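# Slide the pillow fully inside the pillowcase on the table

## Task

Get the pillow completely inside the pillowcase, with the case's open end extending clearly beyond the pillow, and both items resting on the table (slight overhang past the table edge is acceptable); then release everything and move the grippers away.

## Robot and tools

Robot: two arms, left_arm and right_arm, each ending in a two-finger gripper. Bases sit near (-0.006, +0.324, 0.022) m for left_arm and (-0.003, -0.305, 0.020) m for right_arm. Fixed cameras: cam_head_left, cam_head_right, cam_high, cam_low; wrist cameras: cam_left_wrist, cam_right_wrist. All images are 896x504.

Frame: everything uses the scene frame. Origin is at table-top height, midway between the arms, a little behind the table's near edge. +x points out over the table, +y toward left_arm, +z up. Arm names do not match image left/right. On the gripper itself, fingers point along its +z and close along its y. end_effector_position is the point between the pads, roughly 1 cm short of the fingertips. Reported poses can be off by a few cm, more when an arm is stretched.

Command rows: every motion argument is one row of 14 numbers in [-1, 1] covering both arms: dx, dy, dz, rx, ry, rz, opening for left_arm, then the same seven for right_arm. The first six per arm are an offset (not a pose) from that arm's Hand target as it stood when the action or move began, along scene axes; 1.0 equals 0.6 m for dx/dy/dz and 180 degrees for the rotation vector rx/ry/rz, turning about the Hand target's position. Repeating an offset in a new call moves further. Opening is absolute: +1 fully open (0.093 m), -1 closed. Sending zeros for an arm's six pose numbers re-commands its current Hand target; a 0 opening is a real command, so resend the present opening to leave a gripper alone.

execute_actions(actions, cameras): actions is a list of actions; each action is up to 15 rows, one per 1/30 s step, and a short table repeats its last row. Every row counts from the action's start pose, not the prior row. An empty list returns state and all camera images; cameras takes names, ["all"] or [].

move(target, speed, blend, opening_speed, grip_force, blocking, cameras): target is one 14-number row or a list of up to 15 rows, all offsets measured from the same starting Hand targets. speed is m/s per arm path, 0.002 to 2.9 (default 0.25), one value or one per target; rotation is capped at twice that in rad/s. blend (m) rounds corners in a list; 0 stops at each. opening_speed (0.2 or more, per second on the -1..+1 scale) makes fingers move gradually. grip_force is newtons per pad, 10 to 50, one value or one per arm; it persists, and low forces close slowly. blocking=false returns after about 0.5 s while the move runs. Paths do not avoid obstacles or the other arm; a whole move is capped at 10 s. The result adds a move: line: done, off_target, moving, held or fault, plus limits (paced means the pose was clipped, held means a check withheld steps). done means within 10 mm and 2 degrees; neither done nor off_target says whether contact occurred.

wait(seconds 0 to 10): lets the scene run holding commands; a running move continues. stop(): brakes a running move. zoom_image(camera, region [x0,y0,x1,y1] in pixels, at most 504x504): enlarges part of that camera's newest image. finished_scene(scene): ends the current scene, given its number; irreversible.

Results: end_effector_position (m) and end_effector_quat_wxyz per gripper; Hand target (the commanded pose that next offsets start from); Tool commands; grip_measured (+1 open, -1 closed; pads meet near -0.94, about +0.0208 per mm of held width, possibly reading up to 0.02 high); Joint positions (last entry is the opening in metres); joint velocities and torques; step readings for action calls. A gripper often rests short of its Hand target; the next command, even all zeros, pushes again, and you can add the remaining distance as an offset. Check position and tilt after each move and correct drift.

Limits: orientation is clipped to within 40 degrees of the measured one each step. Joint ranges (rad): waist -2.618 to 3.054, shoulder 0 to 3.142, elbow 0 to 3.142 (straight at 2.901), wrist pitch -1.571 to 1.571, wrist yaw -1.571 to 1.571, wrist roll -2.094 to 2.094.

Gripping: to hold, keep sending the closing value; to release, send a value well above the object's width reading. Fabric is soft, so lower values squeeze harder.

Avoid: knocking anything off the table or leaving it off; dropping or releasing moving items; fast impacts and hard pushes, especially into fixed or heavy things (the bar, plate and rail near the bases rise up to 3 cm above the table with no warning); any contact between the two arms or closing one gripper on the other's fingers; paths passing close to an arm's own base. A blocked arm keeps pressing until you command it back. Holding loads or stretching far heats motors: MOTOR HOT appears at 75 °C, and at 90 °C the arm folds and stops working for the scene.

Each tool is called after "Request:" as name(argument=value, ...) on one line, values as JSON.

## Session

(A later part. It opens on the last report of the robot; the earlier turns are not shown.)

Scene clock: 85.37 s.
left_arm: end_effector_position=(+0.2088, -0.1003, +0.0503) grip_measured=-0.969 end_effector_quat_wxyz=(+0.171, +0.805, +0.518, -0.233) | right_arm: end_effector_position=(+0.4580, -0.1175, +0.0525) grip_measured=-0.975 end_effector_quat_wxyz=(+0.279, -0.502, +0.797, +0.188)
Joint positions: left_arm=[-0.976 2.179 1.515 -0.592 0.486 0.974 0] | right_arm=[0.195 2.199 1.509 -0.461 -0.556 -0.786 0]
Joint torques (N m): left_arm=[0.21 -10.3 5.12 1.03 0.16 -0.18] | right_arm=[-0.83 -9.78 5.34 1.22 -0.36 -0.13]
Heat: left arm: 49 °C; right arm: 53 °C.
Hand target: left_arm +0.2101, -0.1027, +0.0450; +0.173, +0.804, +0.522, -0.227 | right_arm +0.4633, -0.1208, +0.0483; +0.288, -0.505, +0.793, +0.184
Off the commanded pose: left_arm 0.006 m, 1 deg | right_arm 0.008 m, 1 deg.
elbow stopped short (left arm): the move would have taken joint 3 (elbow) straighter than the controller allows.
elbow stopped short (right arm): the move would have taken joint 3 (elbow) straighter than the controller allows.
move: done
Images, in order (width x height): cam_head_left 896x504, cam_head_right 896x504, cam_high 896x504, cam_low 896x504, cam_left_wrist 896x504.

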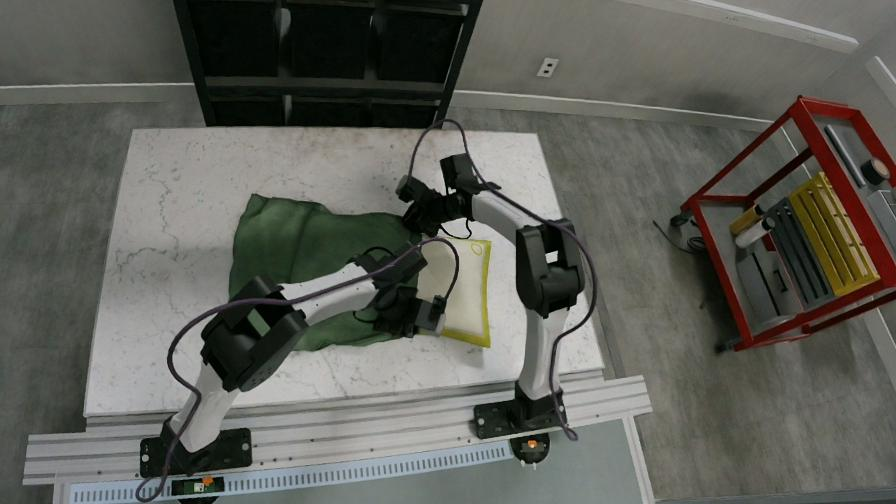

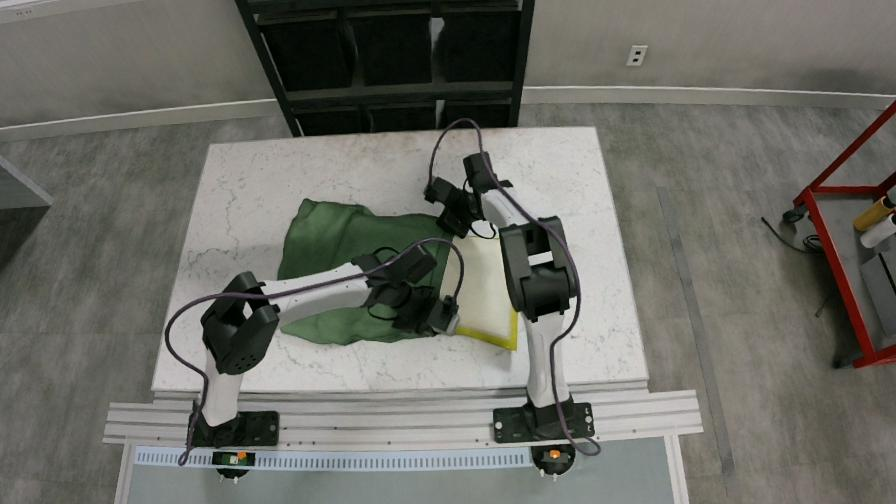

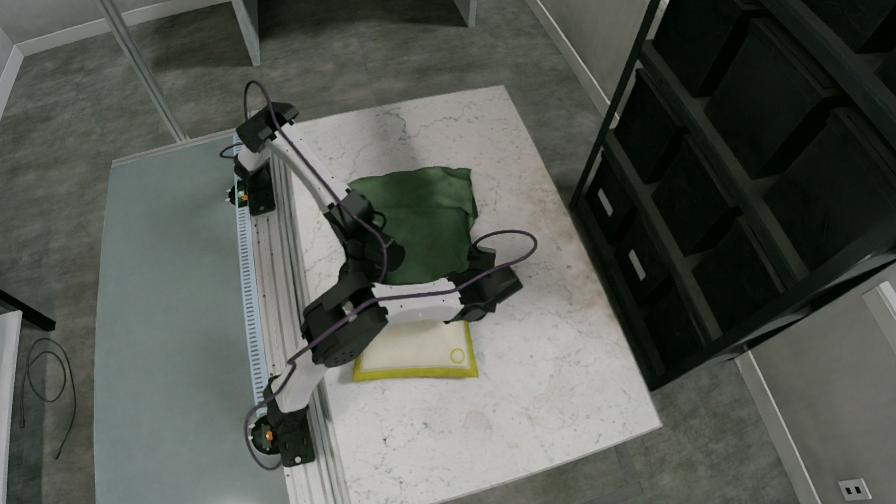

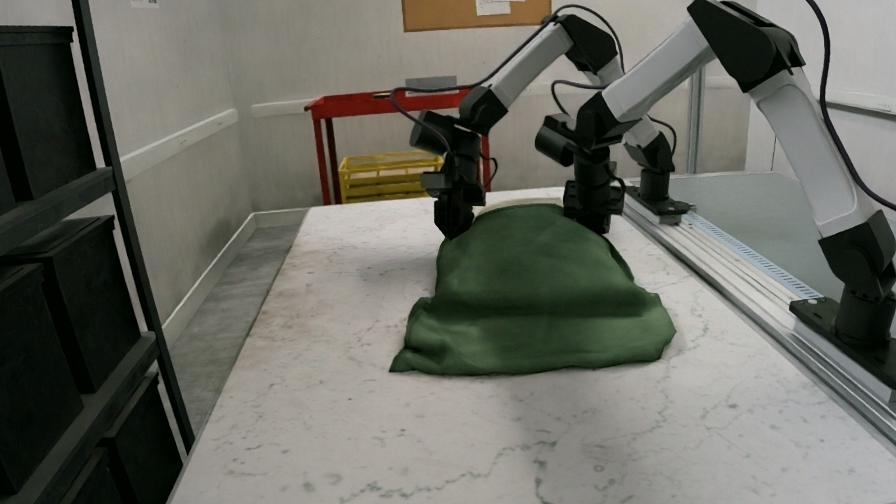

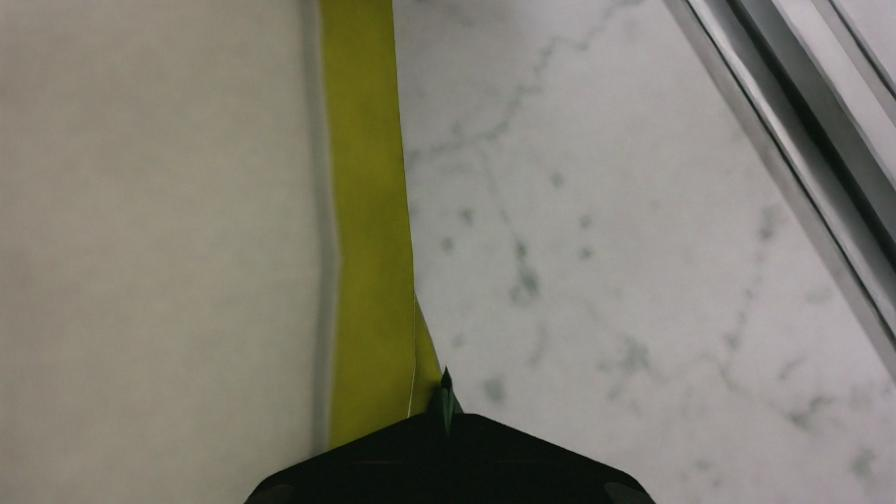

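Request:
move(target=[[0,0.24,-0.01,0,0,0,-1,0,0.24,-0.01,0,0,0,-1],[0,0.24,-0.035,0,0,0,-1,0,0.24,-0.03,0,0,0,0.1],[0,0.24,-0.035,0,0,0,-1,0.05,0.15,0.15,0,0,0,0.1],[0,0.24,-0.035,0,0,0,-1,-0.22,-0.25,0.12,0.055,0,0.13,0.3]], speed=0.25, blend=[0,0,0.04,0], cameras=["cam_head_left","cam_high","cam_left_wrist","cam_right_wrist"])

Scene clock: 100.73 s.
left_arm: end_effector_position=(+0.2089, +0.0416, +0.0254) grip_measured=-0.969 end_effector_quat_wxyz=(+0.168, +0.802, +0.526, -0.228) | right_arm: end_effector_position=(+0.3275, -0.2714, +0.1207) grip_measured=+0.298 end_effector_quat_wxyz=(-0.286, +0.623, -0.661, -0.306)
Joint positions: left_arm=[-0.716 1.907 1.01 -0.503 0.535 1.248 0] | right_arm=[-0.29 2.036 1.465 -1.351 -0.82 -1.929 0.06]
Joint torques (N m): left_arm=[0.94 -7.98 4.01 0.69 0.36 0] | right_arm=[0.4 -7.5 6.49 -0.51 -0.5 -0.11]
Heat: left arm: 49 °C; right arm: 53 °C.
Hand target: left_arm +0.2099, +0.0414, +0.0240; +0.173, +0.804, +0.522, -0.227 | right_arm +0.3313, -0.2709, +0.1204; -0.287, +0.629, -0.655, -0.305
Off the commanded pose: left_arm 0.002 m, 1 deg | right_arm 0.004 m, 1 deg.
move: done; target 2's new opening was sent with right_arm's hand 0.015 m and 2 deg from that target
Images, in order (width x height): cam_head_left 896x504, cam_high 896x504, cam_left_wrist 896x504, cam_right_wrist 896x504.

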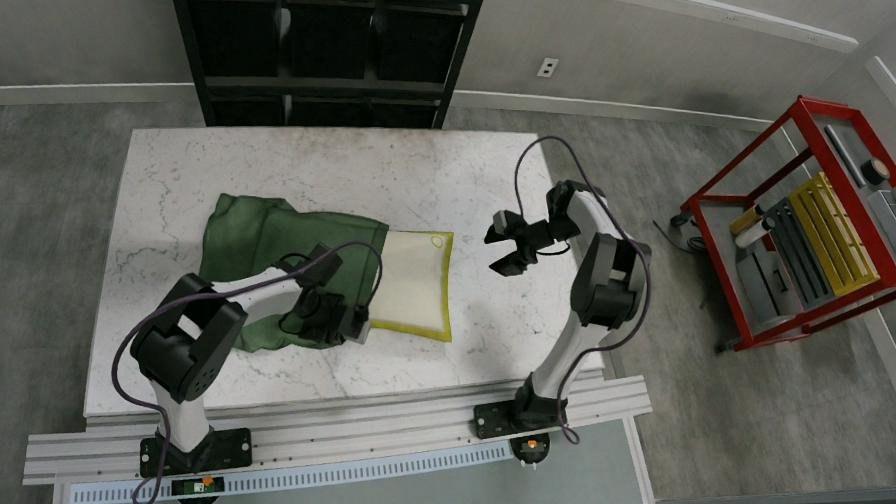

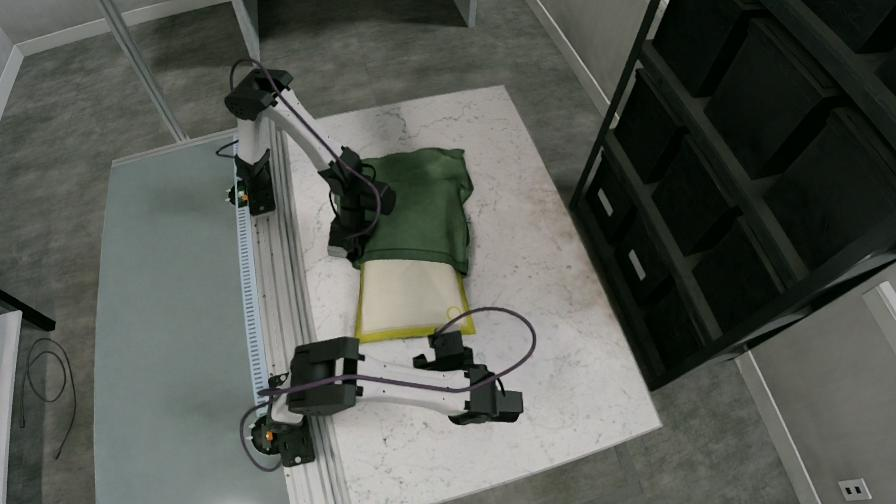

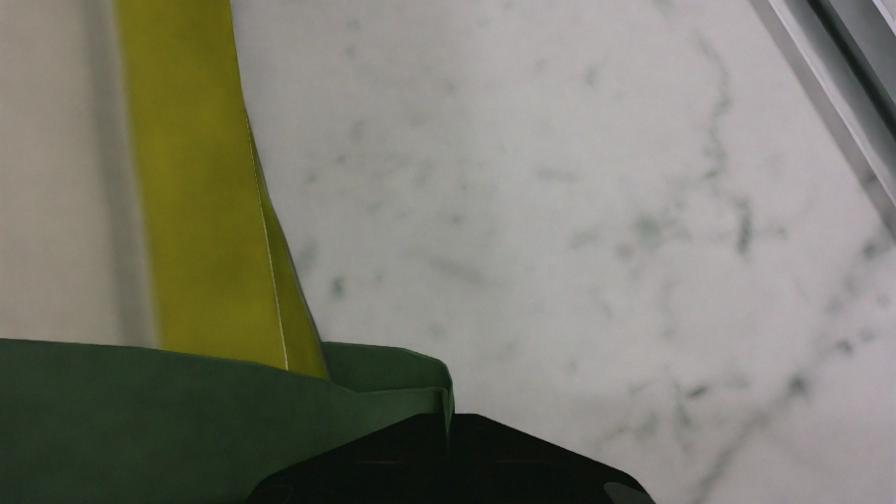

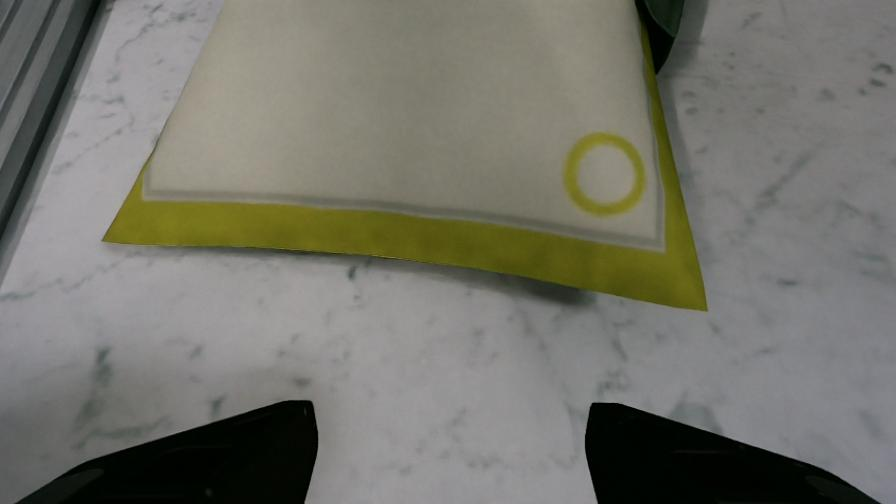

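Request:
move(target=[[0,0,0,0,0,0,-1,0,0,-0.138,0,0,0,0.3],[0,0,0,0,0,0,-1,0.03,0.51,-0.138,0,0,0,0.3]], speed=0.15, cameras=["cam_head_left","cam_head_right","cam_high","cam_low"])

Scene clock: 110.53 s.
left_arm: end_effector_position=(+0.2075, +0.0433, +0.0249) grip_measured=-0.969 end_effector_quat_wxyz=(+0.163, +0.801, +0.528, -0.229) | right_arm: end_effector_position=(+0.3481, +0.0257, +0.0367) grip_measured=+0.298 end_effector_quat_wxyz=(-0.283, +0.627, -0.661, -0.300)
Joint positions: left_arm=[-0.715 1.907 1.01 -0.513 0.534 1.248 0] | right_arm=[0.507 2.174 1.309 -0.208 -0.734 -0.792 0.06]
Joint torques (N m): left_arm=[0.9 -7.95 4.03 0.77 0.37 0] | right_arm=[1.28 -8.98 7.01 1.15 -0.53 0.17]
Heat: left arm: 47 °C; right arm: 51 °C.
Hand target: left_arm +0.2100, +0.0414, +0.0240; +0.173, +0.804, +0.522, -0.227 | right_arm +0.3491, +0.0351, +0.0375; -0.287, +0.629, -0.655, -0.306
Off the commanded pose: left_arm 0.003 m, 1 deg | right_arm 0.009 m, 1 deg.
move: done
Images, in order (width x height): cam_head_left 896x504, cam_head_right 896x504, cam_high 896x504, cam_low 896x504.

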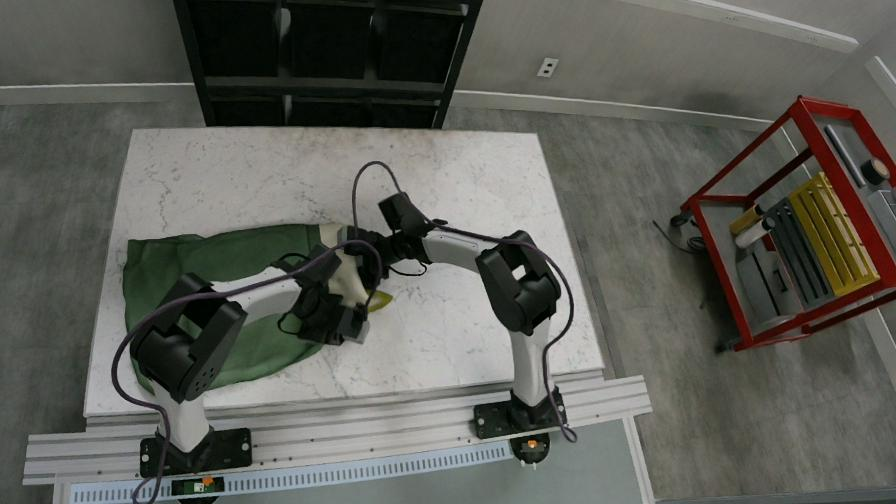

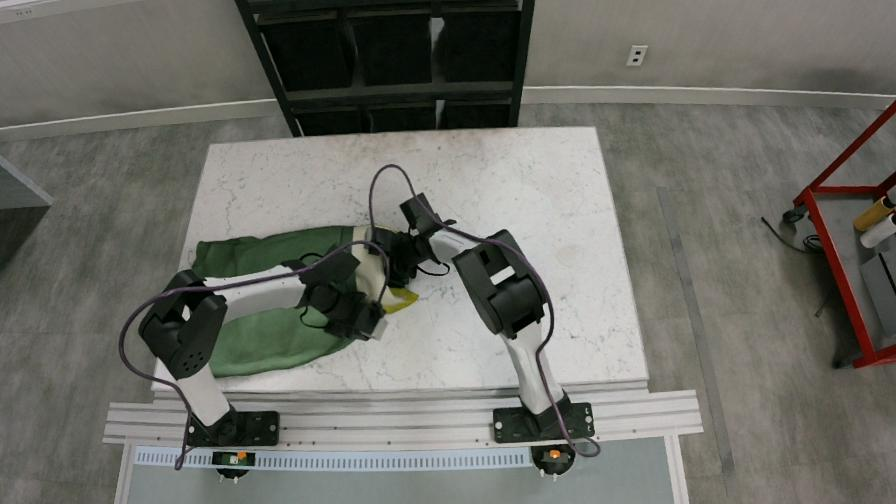

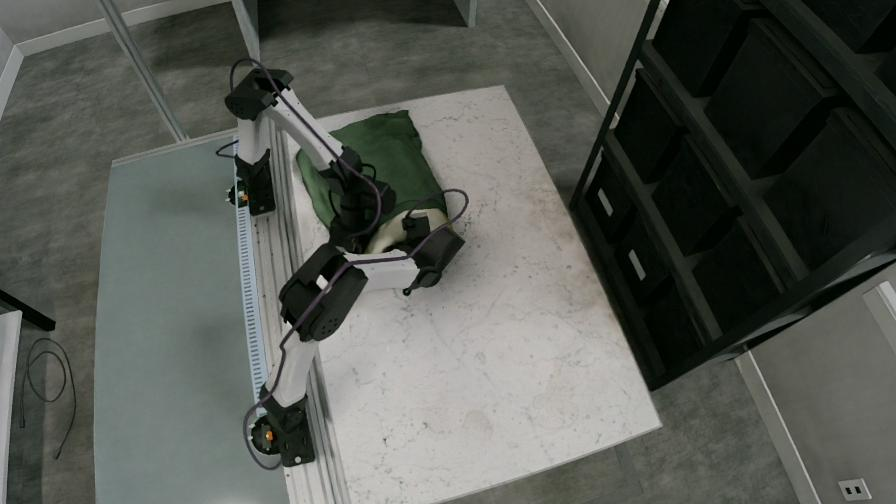

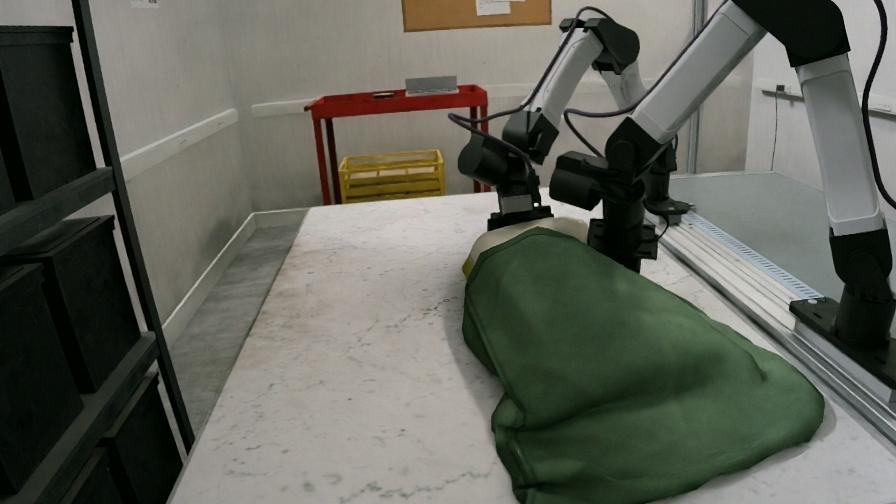

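Request:
move(target=[[0,0,0,0,0,0,-1,0.0,-0.37,0.0,0,0,0,0.3],[0,0,0,0,0,0,-1,0.13,-0.05,0.15,-0.08,0,0,0.1]], blend=0.03, cameras=["cam_head_left","cam_head_right","cam_left_wrist","cam_right_wrist"])

Scene clock: 116.23 s.
left_arm: end_effector_position=(+0.2085, +0.0425, +0.0251) grip_measured=-0.969 end_effector_quat_wxyz=(+0.166, +0.802, +0.526, -0.228) | right_arm: end_effector_position=(+0.4200, +0.0102, +0.1308) grip_measured=+0.102 end_effector_quat_wxyz=(-0.210, +0.666, -0.678, -0.230)
Joint positions: left_arm=[-0.715 1.907 1.01 -0.507 0.534 1.25 0] | right_arm=[0.445 2.388 2.195 -1.108 -0.592 -1.004 0.05]
Joint torques (N m): left_arm=[0.91 -7.95 4.03 0.73 0.37 -0.02] | right_arm=[-0.83 -10.8 7.82 0.59 -0.18 0.17]
Heat: left arm: 46 °C; right arm: 51 °C.
Hand target: left_arm +0.2100, +0.0414, +0.0240; +0.173, +0.804, +0.522, -0.227 | right_arm +0.4271, +0.0051, +0.1273; -0.206, +0.660, -0.688, -0.221
Off the commanded pose: left_arm 0.002 m, 1 deg | right_arm 0.009 m, 2 deg.
move: done
Images, in order (width x height): cam_head_left 896x504, cam_head_right 896x504, cam_left_wrist 896x504, cam_right_wrist 896x504.

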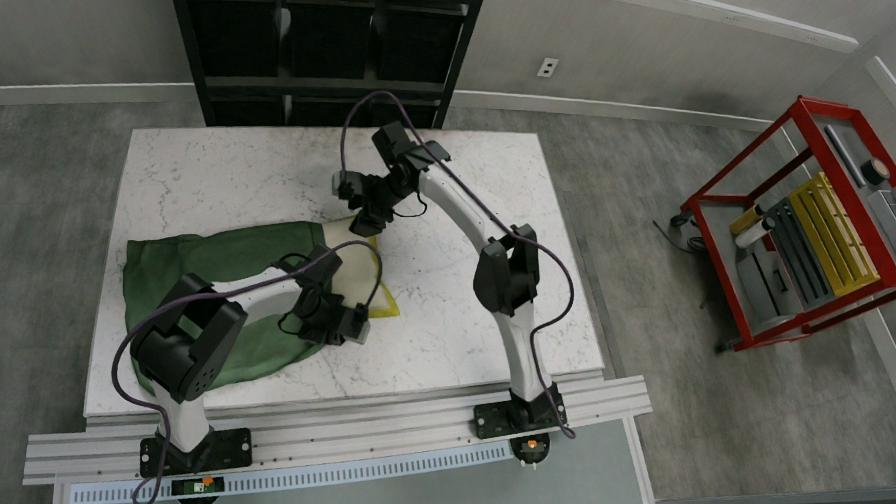

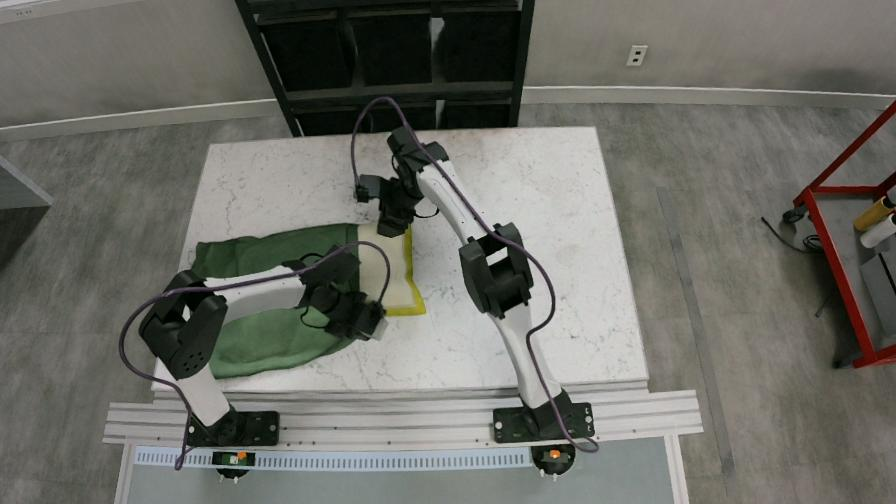

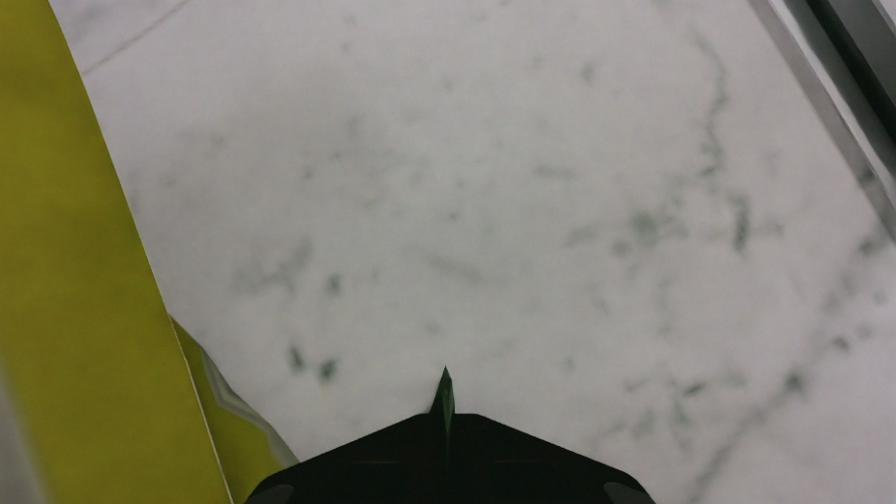

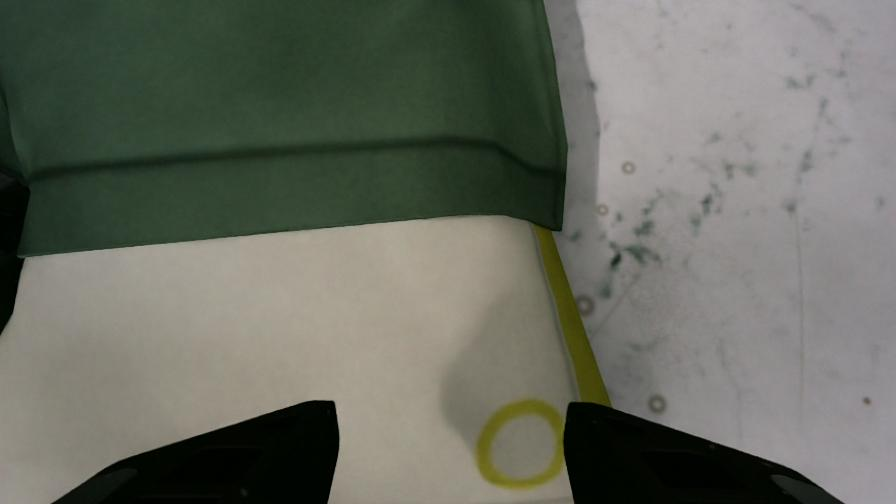

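Request:
move(target=[[0,0,0,0,0,0,-1,0.18,0.06,0.0,0.03,0,0,-0.8],[0,0,0,0,0,0,-1,0.18,0.08,-0.16,0.05,0,0,-0.8],[0,0,0,0,0,0,-1,-0.02,0.08,-0.16,0.05,0,0,-0.8],[0,0,0,0,0,0,-1,0.03,0.08,-0.16,0.05,0,0,-0.8],[0,0,0,0,0,0,-1,0.07,0.04,0.0,0.03,0,0,0.1]], blend=0.01, speed=0.2, cameras=["cam_head_left","cam_left_wrist","cam_right_wrist"])

Scene clock: 133.57 s.
left_arm: end_effector_position=(+0.2062, +0.0435, +0.0242) grip_measured=-0.969 end_effector_quat_wxyz=(+0.163, +0.801, +0.527, -0.231) | right_arm: end_effector_position=(+0.4642, +0.0333, +0.1330) grip_measured=+0.098 end_effector_quat_wxyz=(-0.242, +0.645, -0.676, -0.262)
Joint positions: left_arm=[-0.715 1.907 1.006 -0.51 0.538 1.25 0] | right_arm=[0.428 2.736 2.809 -1.312 -0.675 -0.955 0.05]
Joint torques (N m): left_arm=[0.9 -7.94 4.4 0.74 0.33 -0.01] | right_arm=[-0.54 -11.86 7.76 0.69 -0.22 -0.1]
Heat: left arm: 45 °C; right arm: 55 °C.
Hand target: left_arm +0.2100, +0.0413, +0.0241; +0.173, +0.804, +0.522, -0.228 | right_arm +0.4692, +0.0290, +0.1275; -0.237, +0.649, -0.677, -0.253
Off the commanded pose: left_arm 0.004 m, 1 deg | right_arm 0.009 m, 1 deg.
elbow stopped short (right arm): the move would have taken joint 3 (elbow) straighter than the controller allows.
move: done
Images, in order (width x height): cam_head_left 896x504, cam_left_wrist 896x504, cam_right_wrist 896x504.

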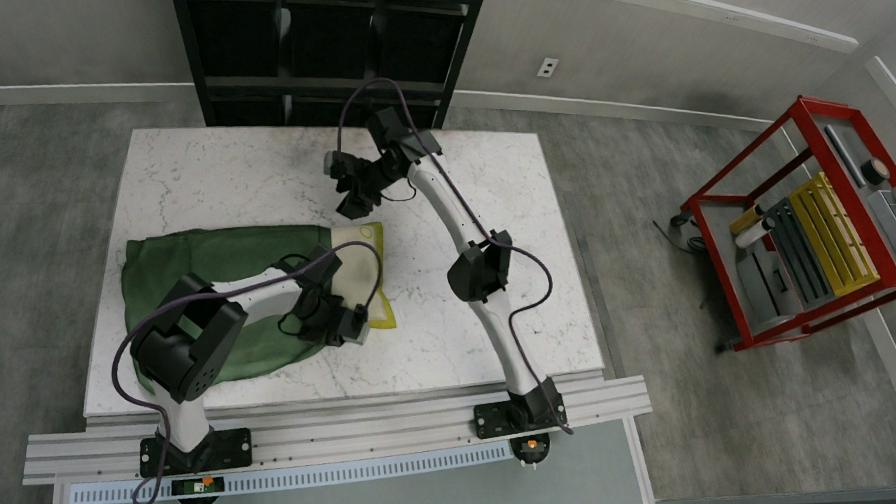

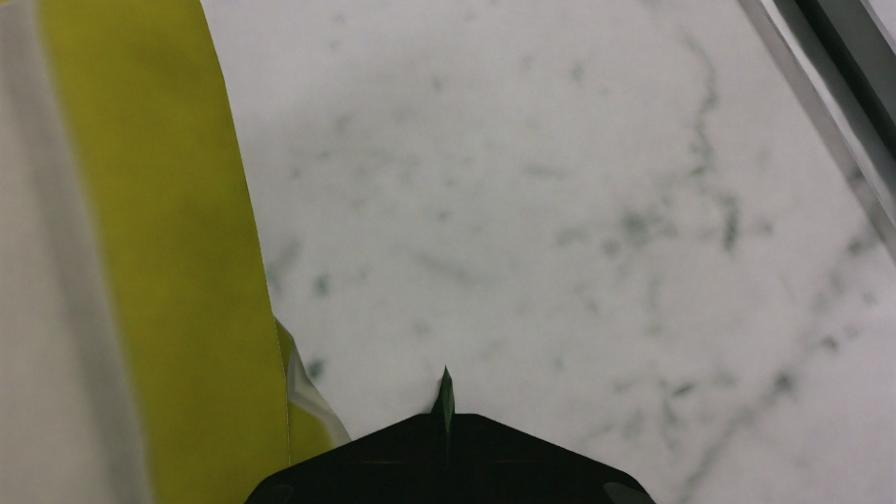

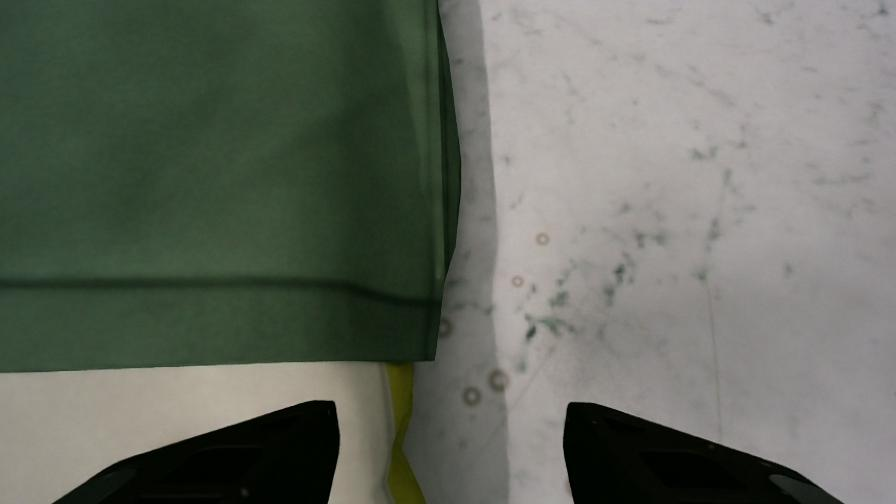

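Request:
move(target=[[0,0,0,0,0,0,-1,0.0,0.125,-0.08,0,0,0,-0.25],[0,0,0,0,0,0,-1,0.0,0.125,-0.195,0,0,0,-0.25],[0,0,0,0,0,0,-1,0.0,0.125,-0.195,0,0,0,-1],[0,0,0.1,0,0,0,-1,0.0,0.1,-0.05,0,0,0,-1]], speed=0.2, opening_speed=1.2, cameras=["cam_head_left","cam_low","cam_left_wrist","cam_right_wrist"])

Scene clock: 143.33 s.
left_arm: end_effector_position=(+0.2004, +0.0494, +0.0652) grip_measured=-0.969 end_effector_quat_wxyz=(+0.144, +0.800, +0.532, -0.236) | right_arm: end_effector_position=(+0.4630, +0.0926, +0.0763) grip_measured=-0.978 end_effector_quat_wxyz=(+0.243, -0.638, +0.683, +0.260)
Joint positions: left_arm=[-0.715 1.821 1.09 -0.721 0.535 1.251 0] | right_arm=[0.53 2.875 2.852 -1.133 -0.63 -0.813 0]
Joint torques (N m): left_arm=[0.7 -10.51 7.87 0.37 0.36 -0.04] | right_arm=[-0.7 -16.29 7.16 0.82 -0.25 -0.05]
Heat: left arm: 45 °C; right arm: 58 °C.
Hand target: left_arm +0.2100, +0.0414, +0.0840; +0.173, +0.804, +0.522, -0.227 | right_arm +0.4692, +0.0890, +0.0975; -0.237, +0.649, -0.677, -0.253
Off the commanded pose: left_arm 0.023 m, 4 deg | right_arm 0.022 m, 2 deg.
elbow stopped short (right arm): the move would have taken joint 3 (elbow) straighter than the controller allows.
move: off_target (left_arm, right_arm); target 3's new opening was sent with right_arm's hand 0.020 m and 2 deg from that target
Images, in order (width x height): cam_head_left 896x504, cam_low 896x504, cam_left_wrist 896x504, cam_right_wrist 896x504.

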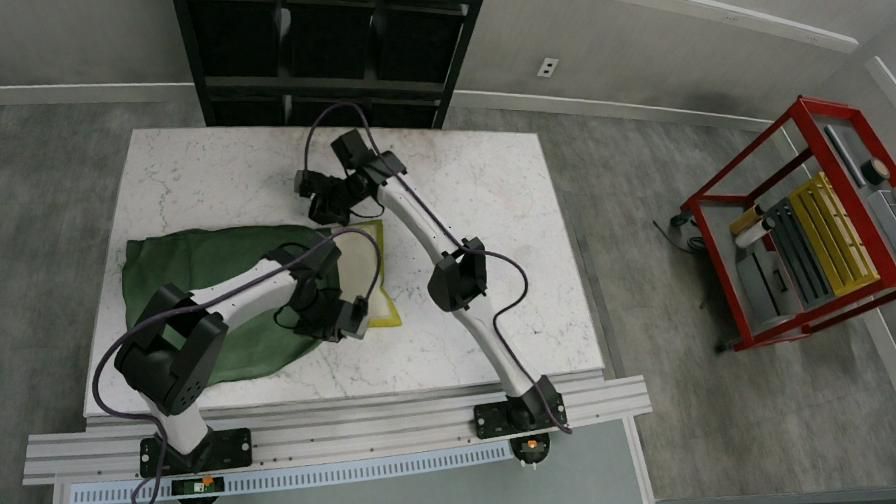

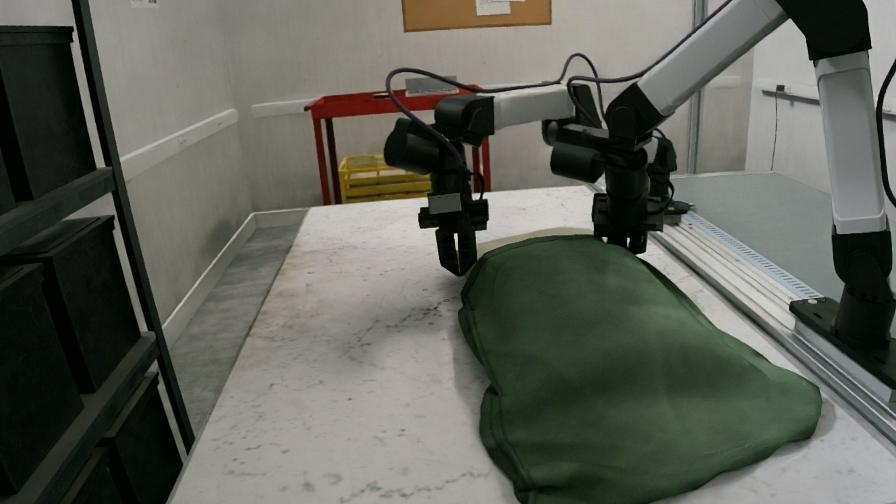

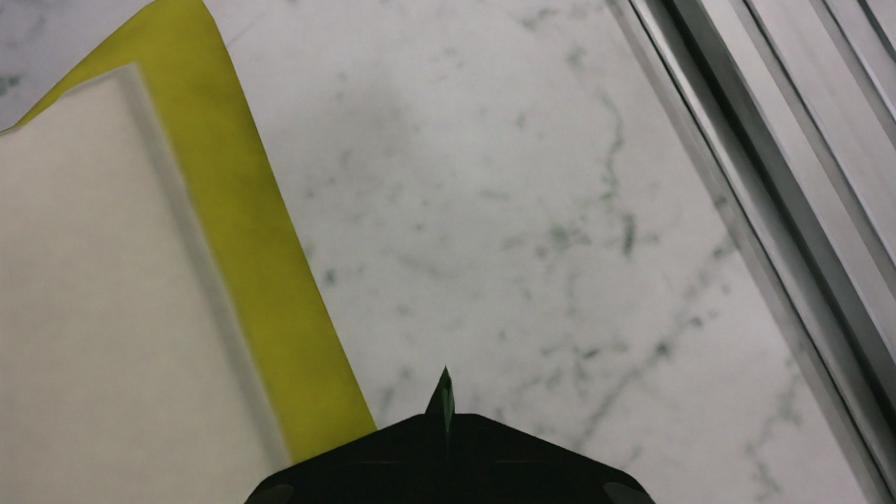

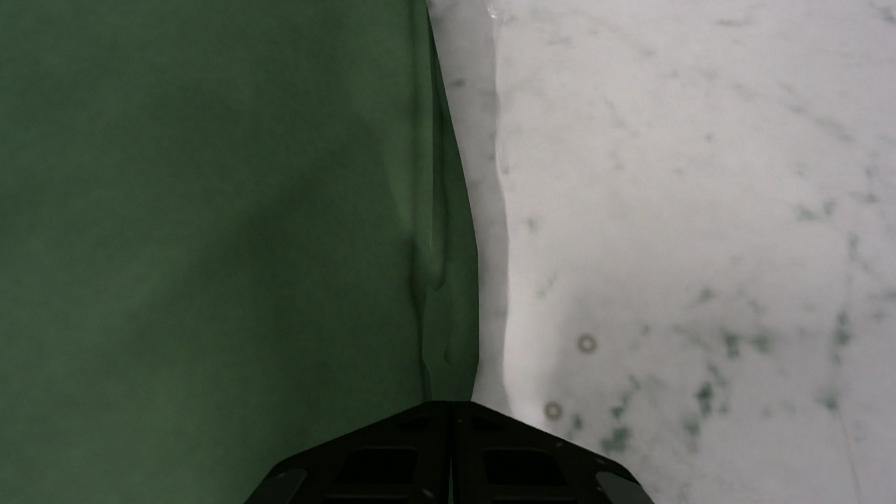

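Request:
move(target=[0.02,-0.03,0.7,0,0,0,-1,-0.07,-0.115,0.68,0.1,0,0,-1], speed=0.22, cameras=["cam_head_left","cam_high","cam_low","cam_left_wrist"])

Scene clock: 149.70 s.
left_arm: end_effector_position=(+0.2299, +0.0216, +0.4812) grip_measured=-0.969 end_effector_quat_wxyz=(+0.431, +0.686, +0.531, -0.247) | right_arm: end_effector_position=(+0.4267, +0.0238, +0.5002) grip_measured=-0.979 end_effector_quat_wxyz=(+0.534, -0.469, +0.574, +0.407)
Joint positions: left_arm=[-0.689 1.946 2.821 -1.599 0.648 0.863 0] | right_arm=[0.365 2.279 2.855 -0.743 -0.957 -0.137 0]
Joint torques (N m): left_arm=[1.13 -8.57 6.26 1.81 0.64 -0.2] | right_arm=[-0.88 -10.24 5.9 1.68 -0.23 0.2]
Heat: left arm: 46 °C; right arm: 61 °C.
Hand target: left_arm +0.2218, +0.0234, +0.5041; +0.173, +0.804, +0.522, -0.227 | right_arm +0.4272, +0.0201, +0.5056; +0.336, -0.604, +0.629, +0.356
Off the commanded pose: left_arm 0.024 m, 33 deg | right_arm 0.007 m, 29 deg.
elbow stopped short (right arm): the move would have taken joint 3 (elbow) straighter than the controller allows.
joint read past its limit (left arm) — joint 4 (wrist pitch), lower limit.
joint sent to its limit (left arm) — joint 4 (wrist pitch), lower limit. The joint targets are off in orientation, not in position.
move: off_target (left_arm, right_arm)
Images, in order (width x height): cam_head_left 896x504, cam_high 896x504, cam_low 896x504, cam_left_wrist 896x504.

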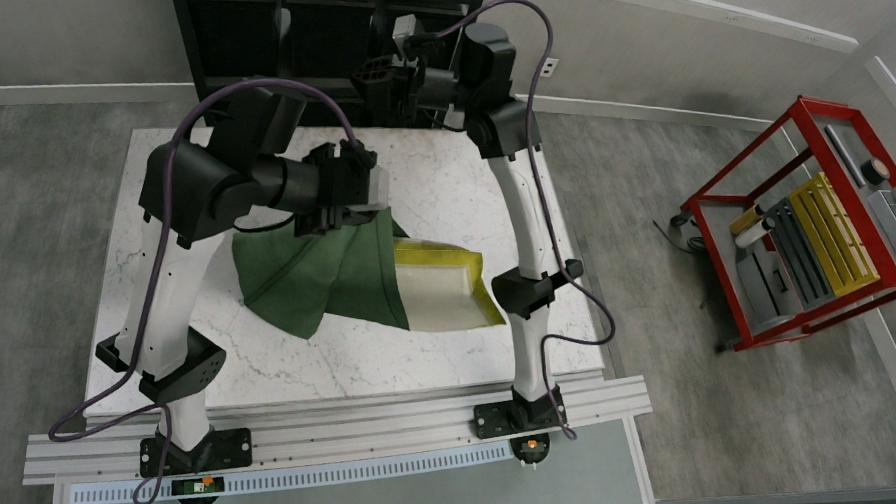

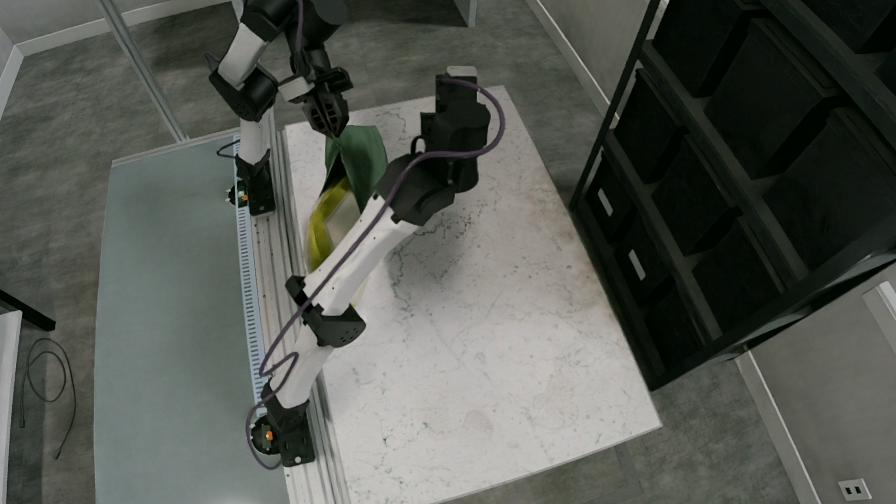

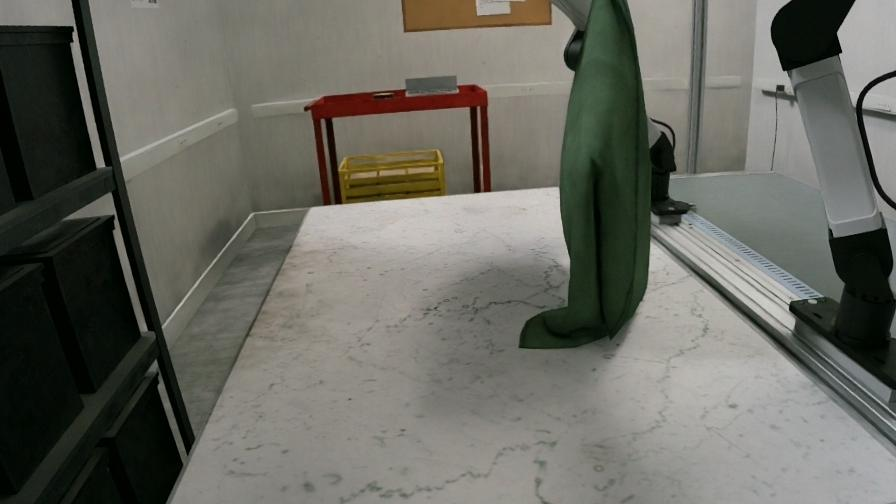

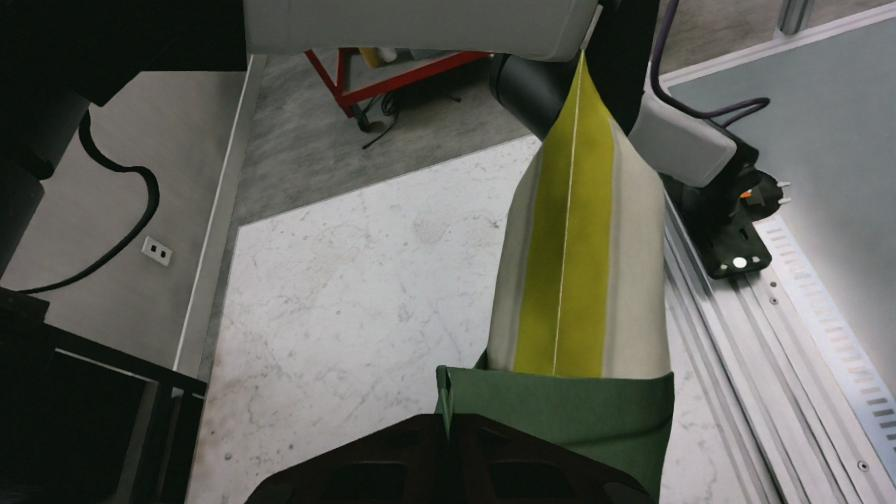

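Request:
move(target=[[0.06,0.07,-0.2,0,0,0,-1,0.05,-0.25,-0.2,0,0,0,0],[0.08,0.08,-0.5,0,0,0,-1,0.0,-0.42,-0.4,-0.1,0,0,0.2],[0.08,0.03,-0.78,0,0,0,-1,-0.1,-0.47,-0.56,0,0,0,0.3]], speed=0.2, blend=0.04, cameras=["cam_head_left","cam_head_right","cam_high","cam_low","cam_left_wrist","cam_right_wrist"])

Scene clock: 158.93 s.
left_arm: end_effector_position=(+0.2622, +0.0367, +0.0486) grip_measured=-0.969 end_effector_quat_wxyz=(+0.179, +0.802, +0.512, -0.251) | right_arm: end_effector_position=(+0.3674, -0.2632, +0.1710) grip_measured=+0.298 end_effector_quat_wxyz=(-0.337, +0.604, -0.638, -0.338)
Joint positions: left_arm=[-0.614 2.036 1.286 -0.712 0.605 1.387 0] | right_arm=[-0.276 2.157 1.778 -1.575 -0.953 -1.963 0.06]
Joint torques (N m): left_arm=[0.99 -8.05 4.12 0.74 -0.1 -0.18] | right_arm=[-0.02 -9.05 4.51 -0.52 -0.72 -0.11]
Heat: left arm: 46 °C; right arm: 59 °C.
Hand target: left_arm +0.2698, +0.0415, +0.0360; +0.173, +0.804, +0.522, -0.227 | right_arm +0.3673, -0.2620, +0.1695; -0.336, +0.604, -0.629, -0.356
Off the commanded pose: left_arm 0.015 m, 3 deg | right_arm 0.002 m, 2 deg.
joint sent to its limit (right arm) — joint 4 (wrist pitch), lower limit. The joint targets still meet the commanded pose.
move: off_target (left_arm); blend cut to 0 m at target 2; target 2's new opening was sent with right_arm's hand 0.012 m and 11 deg from that target

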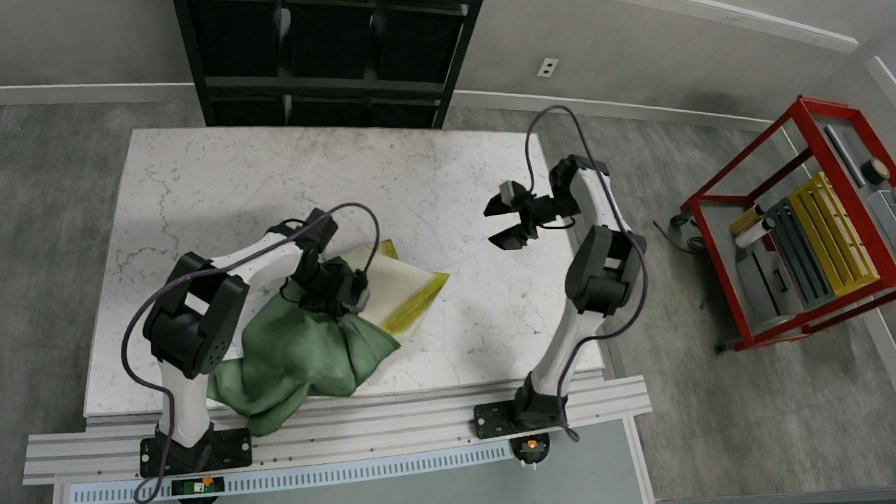

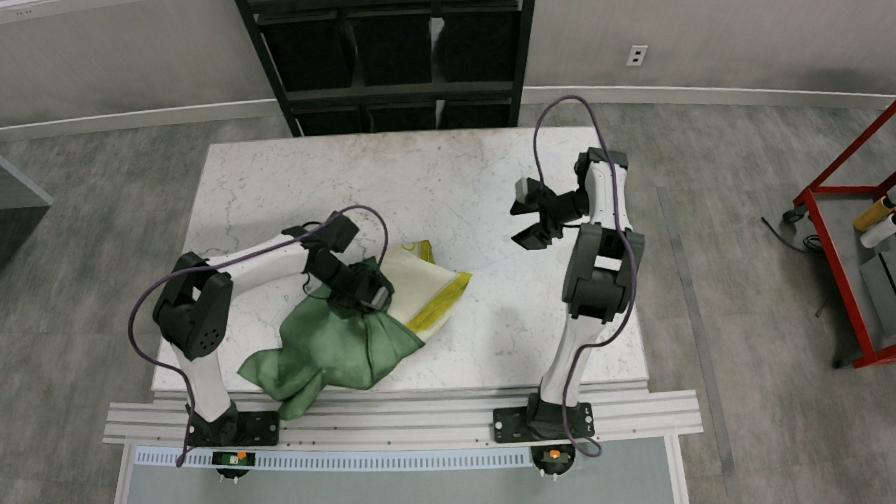

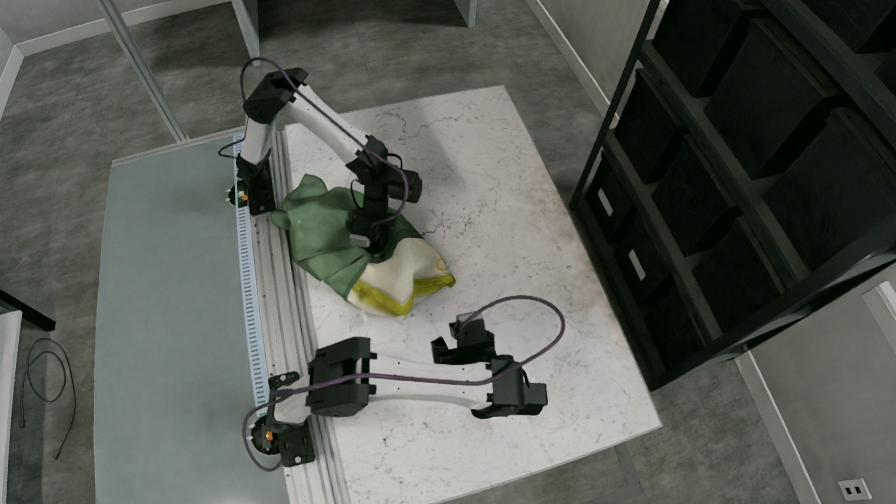

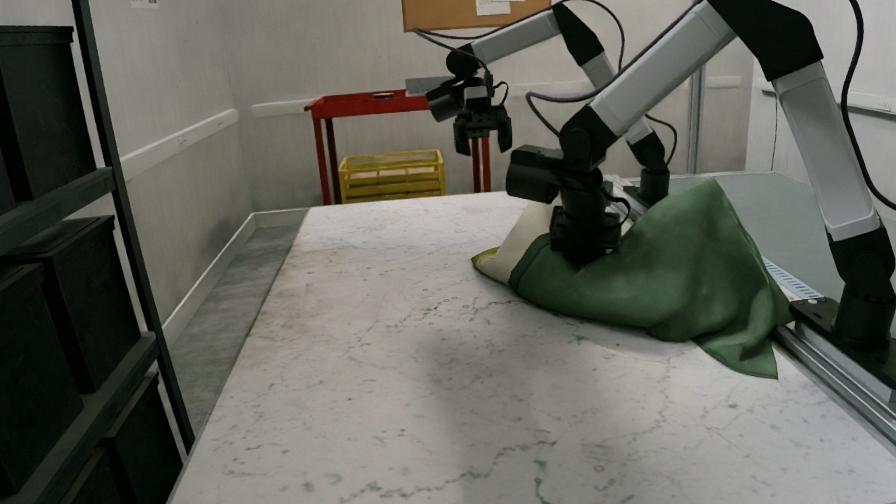

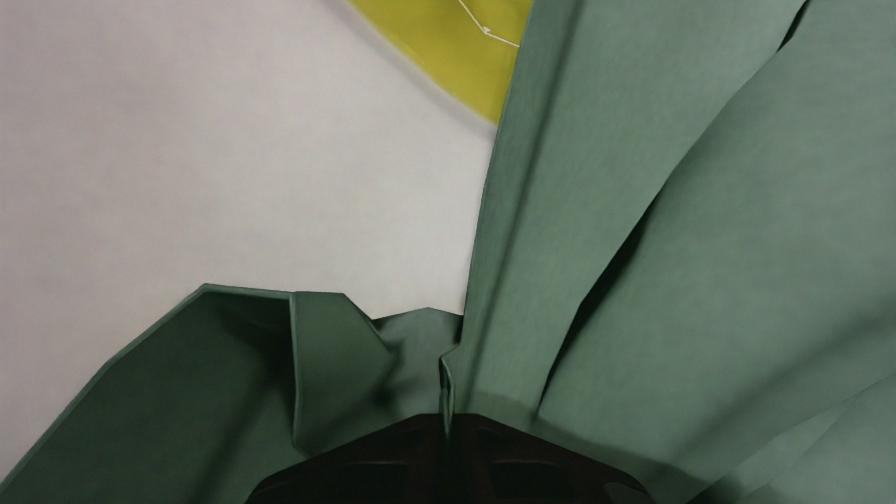

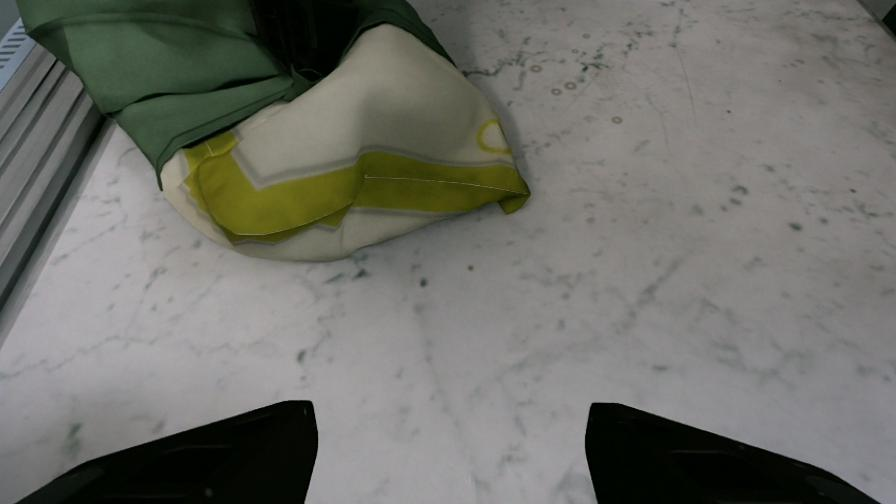

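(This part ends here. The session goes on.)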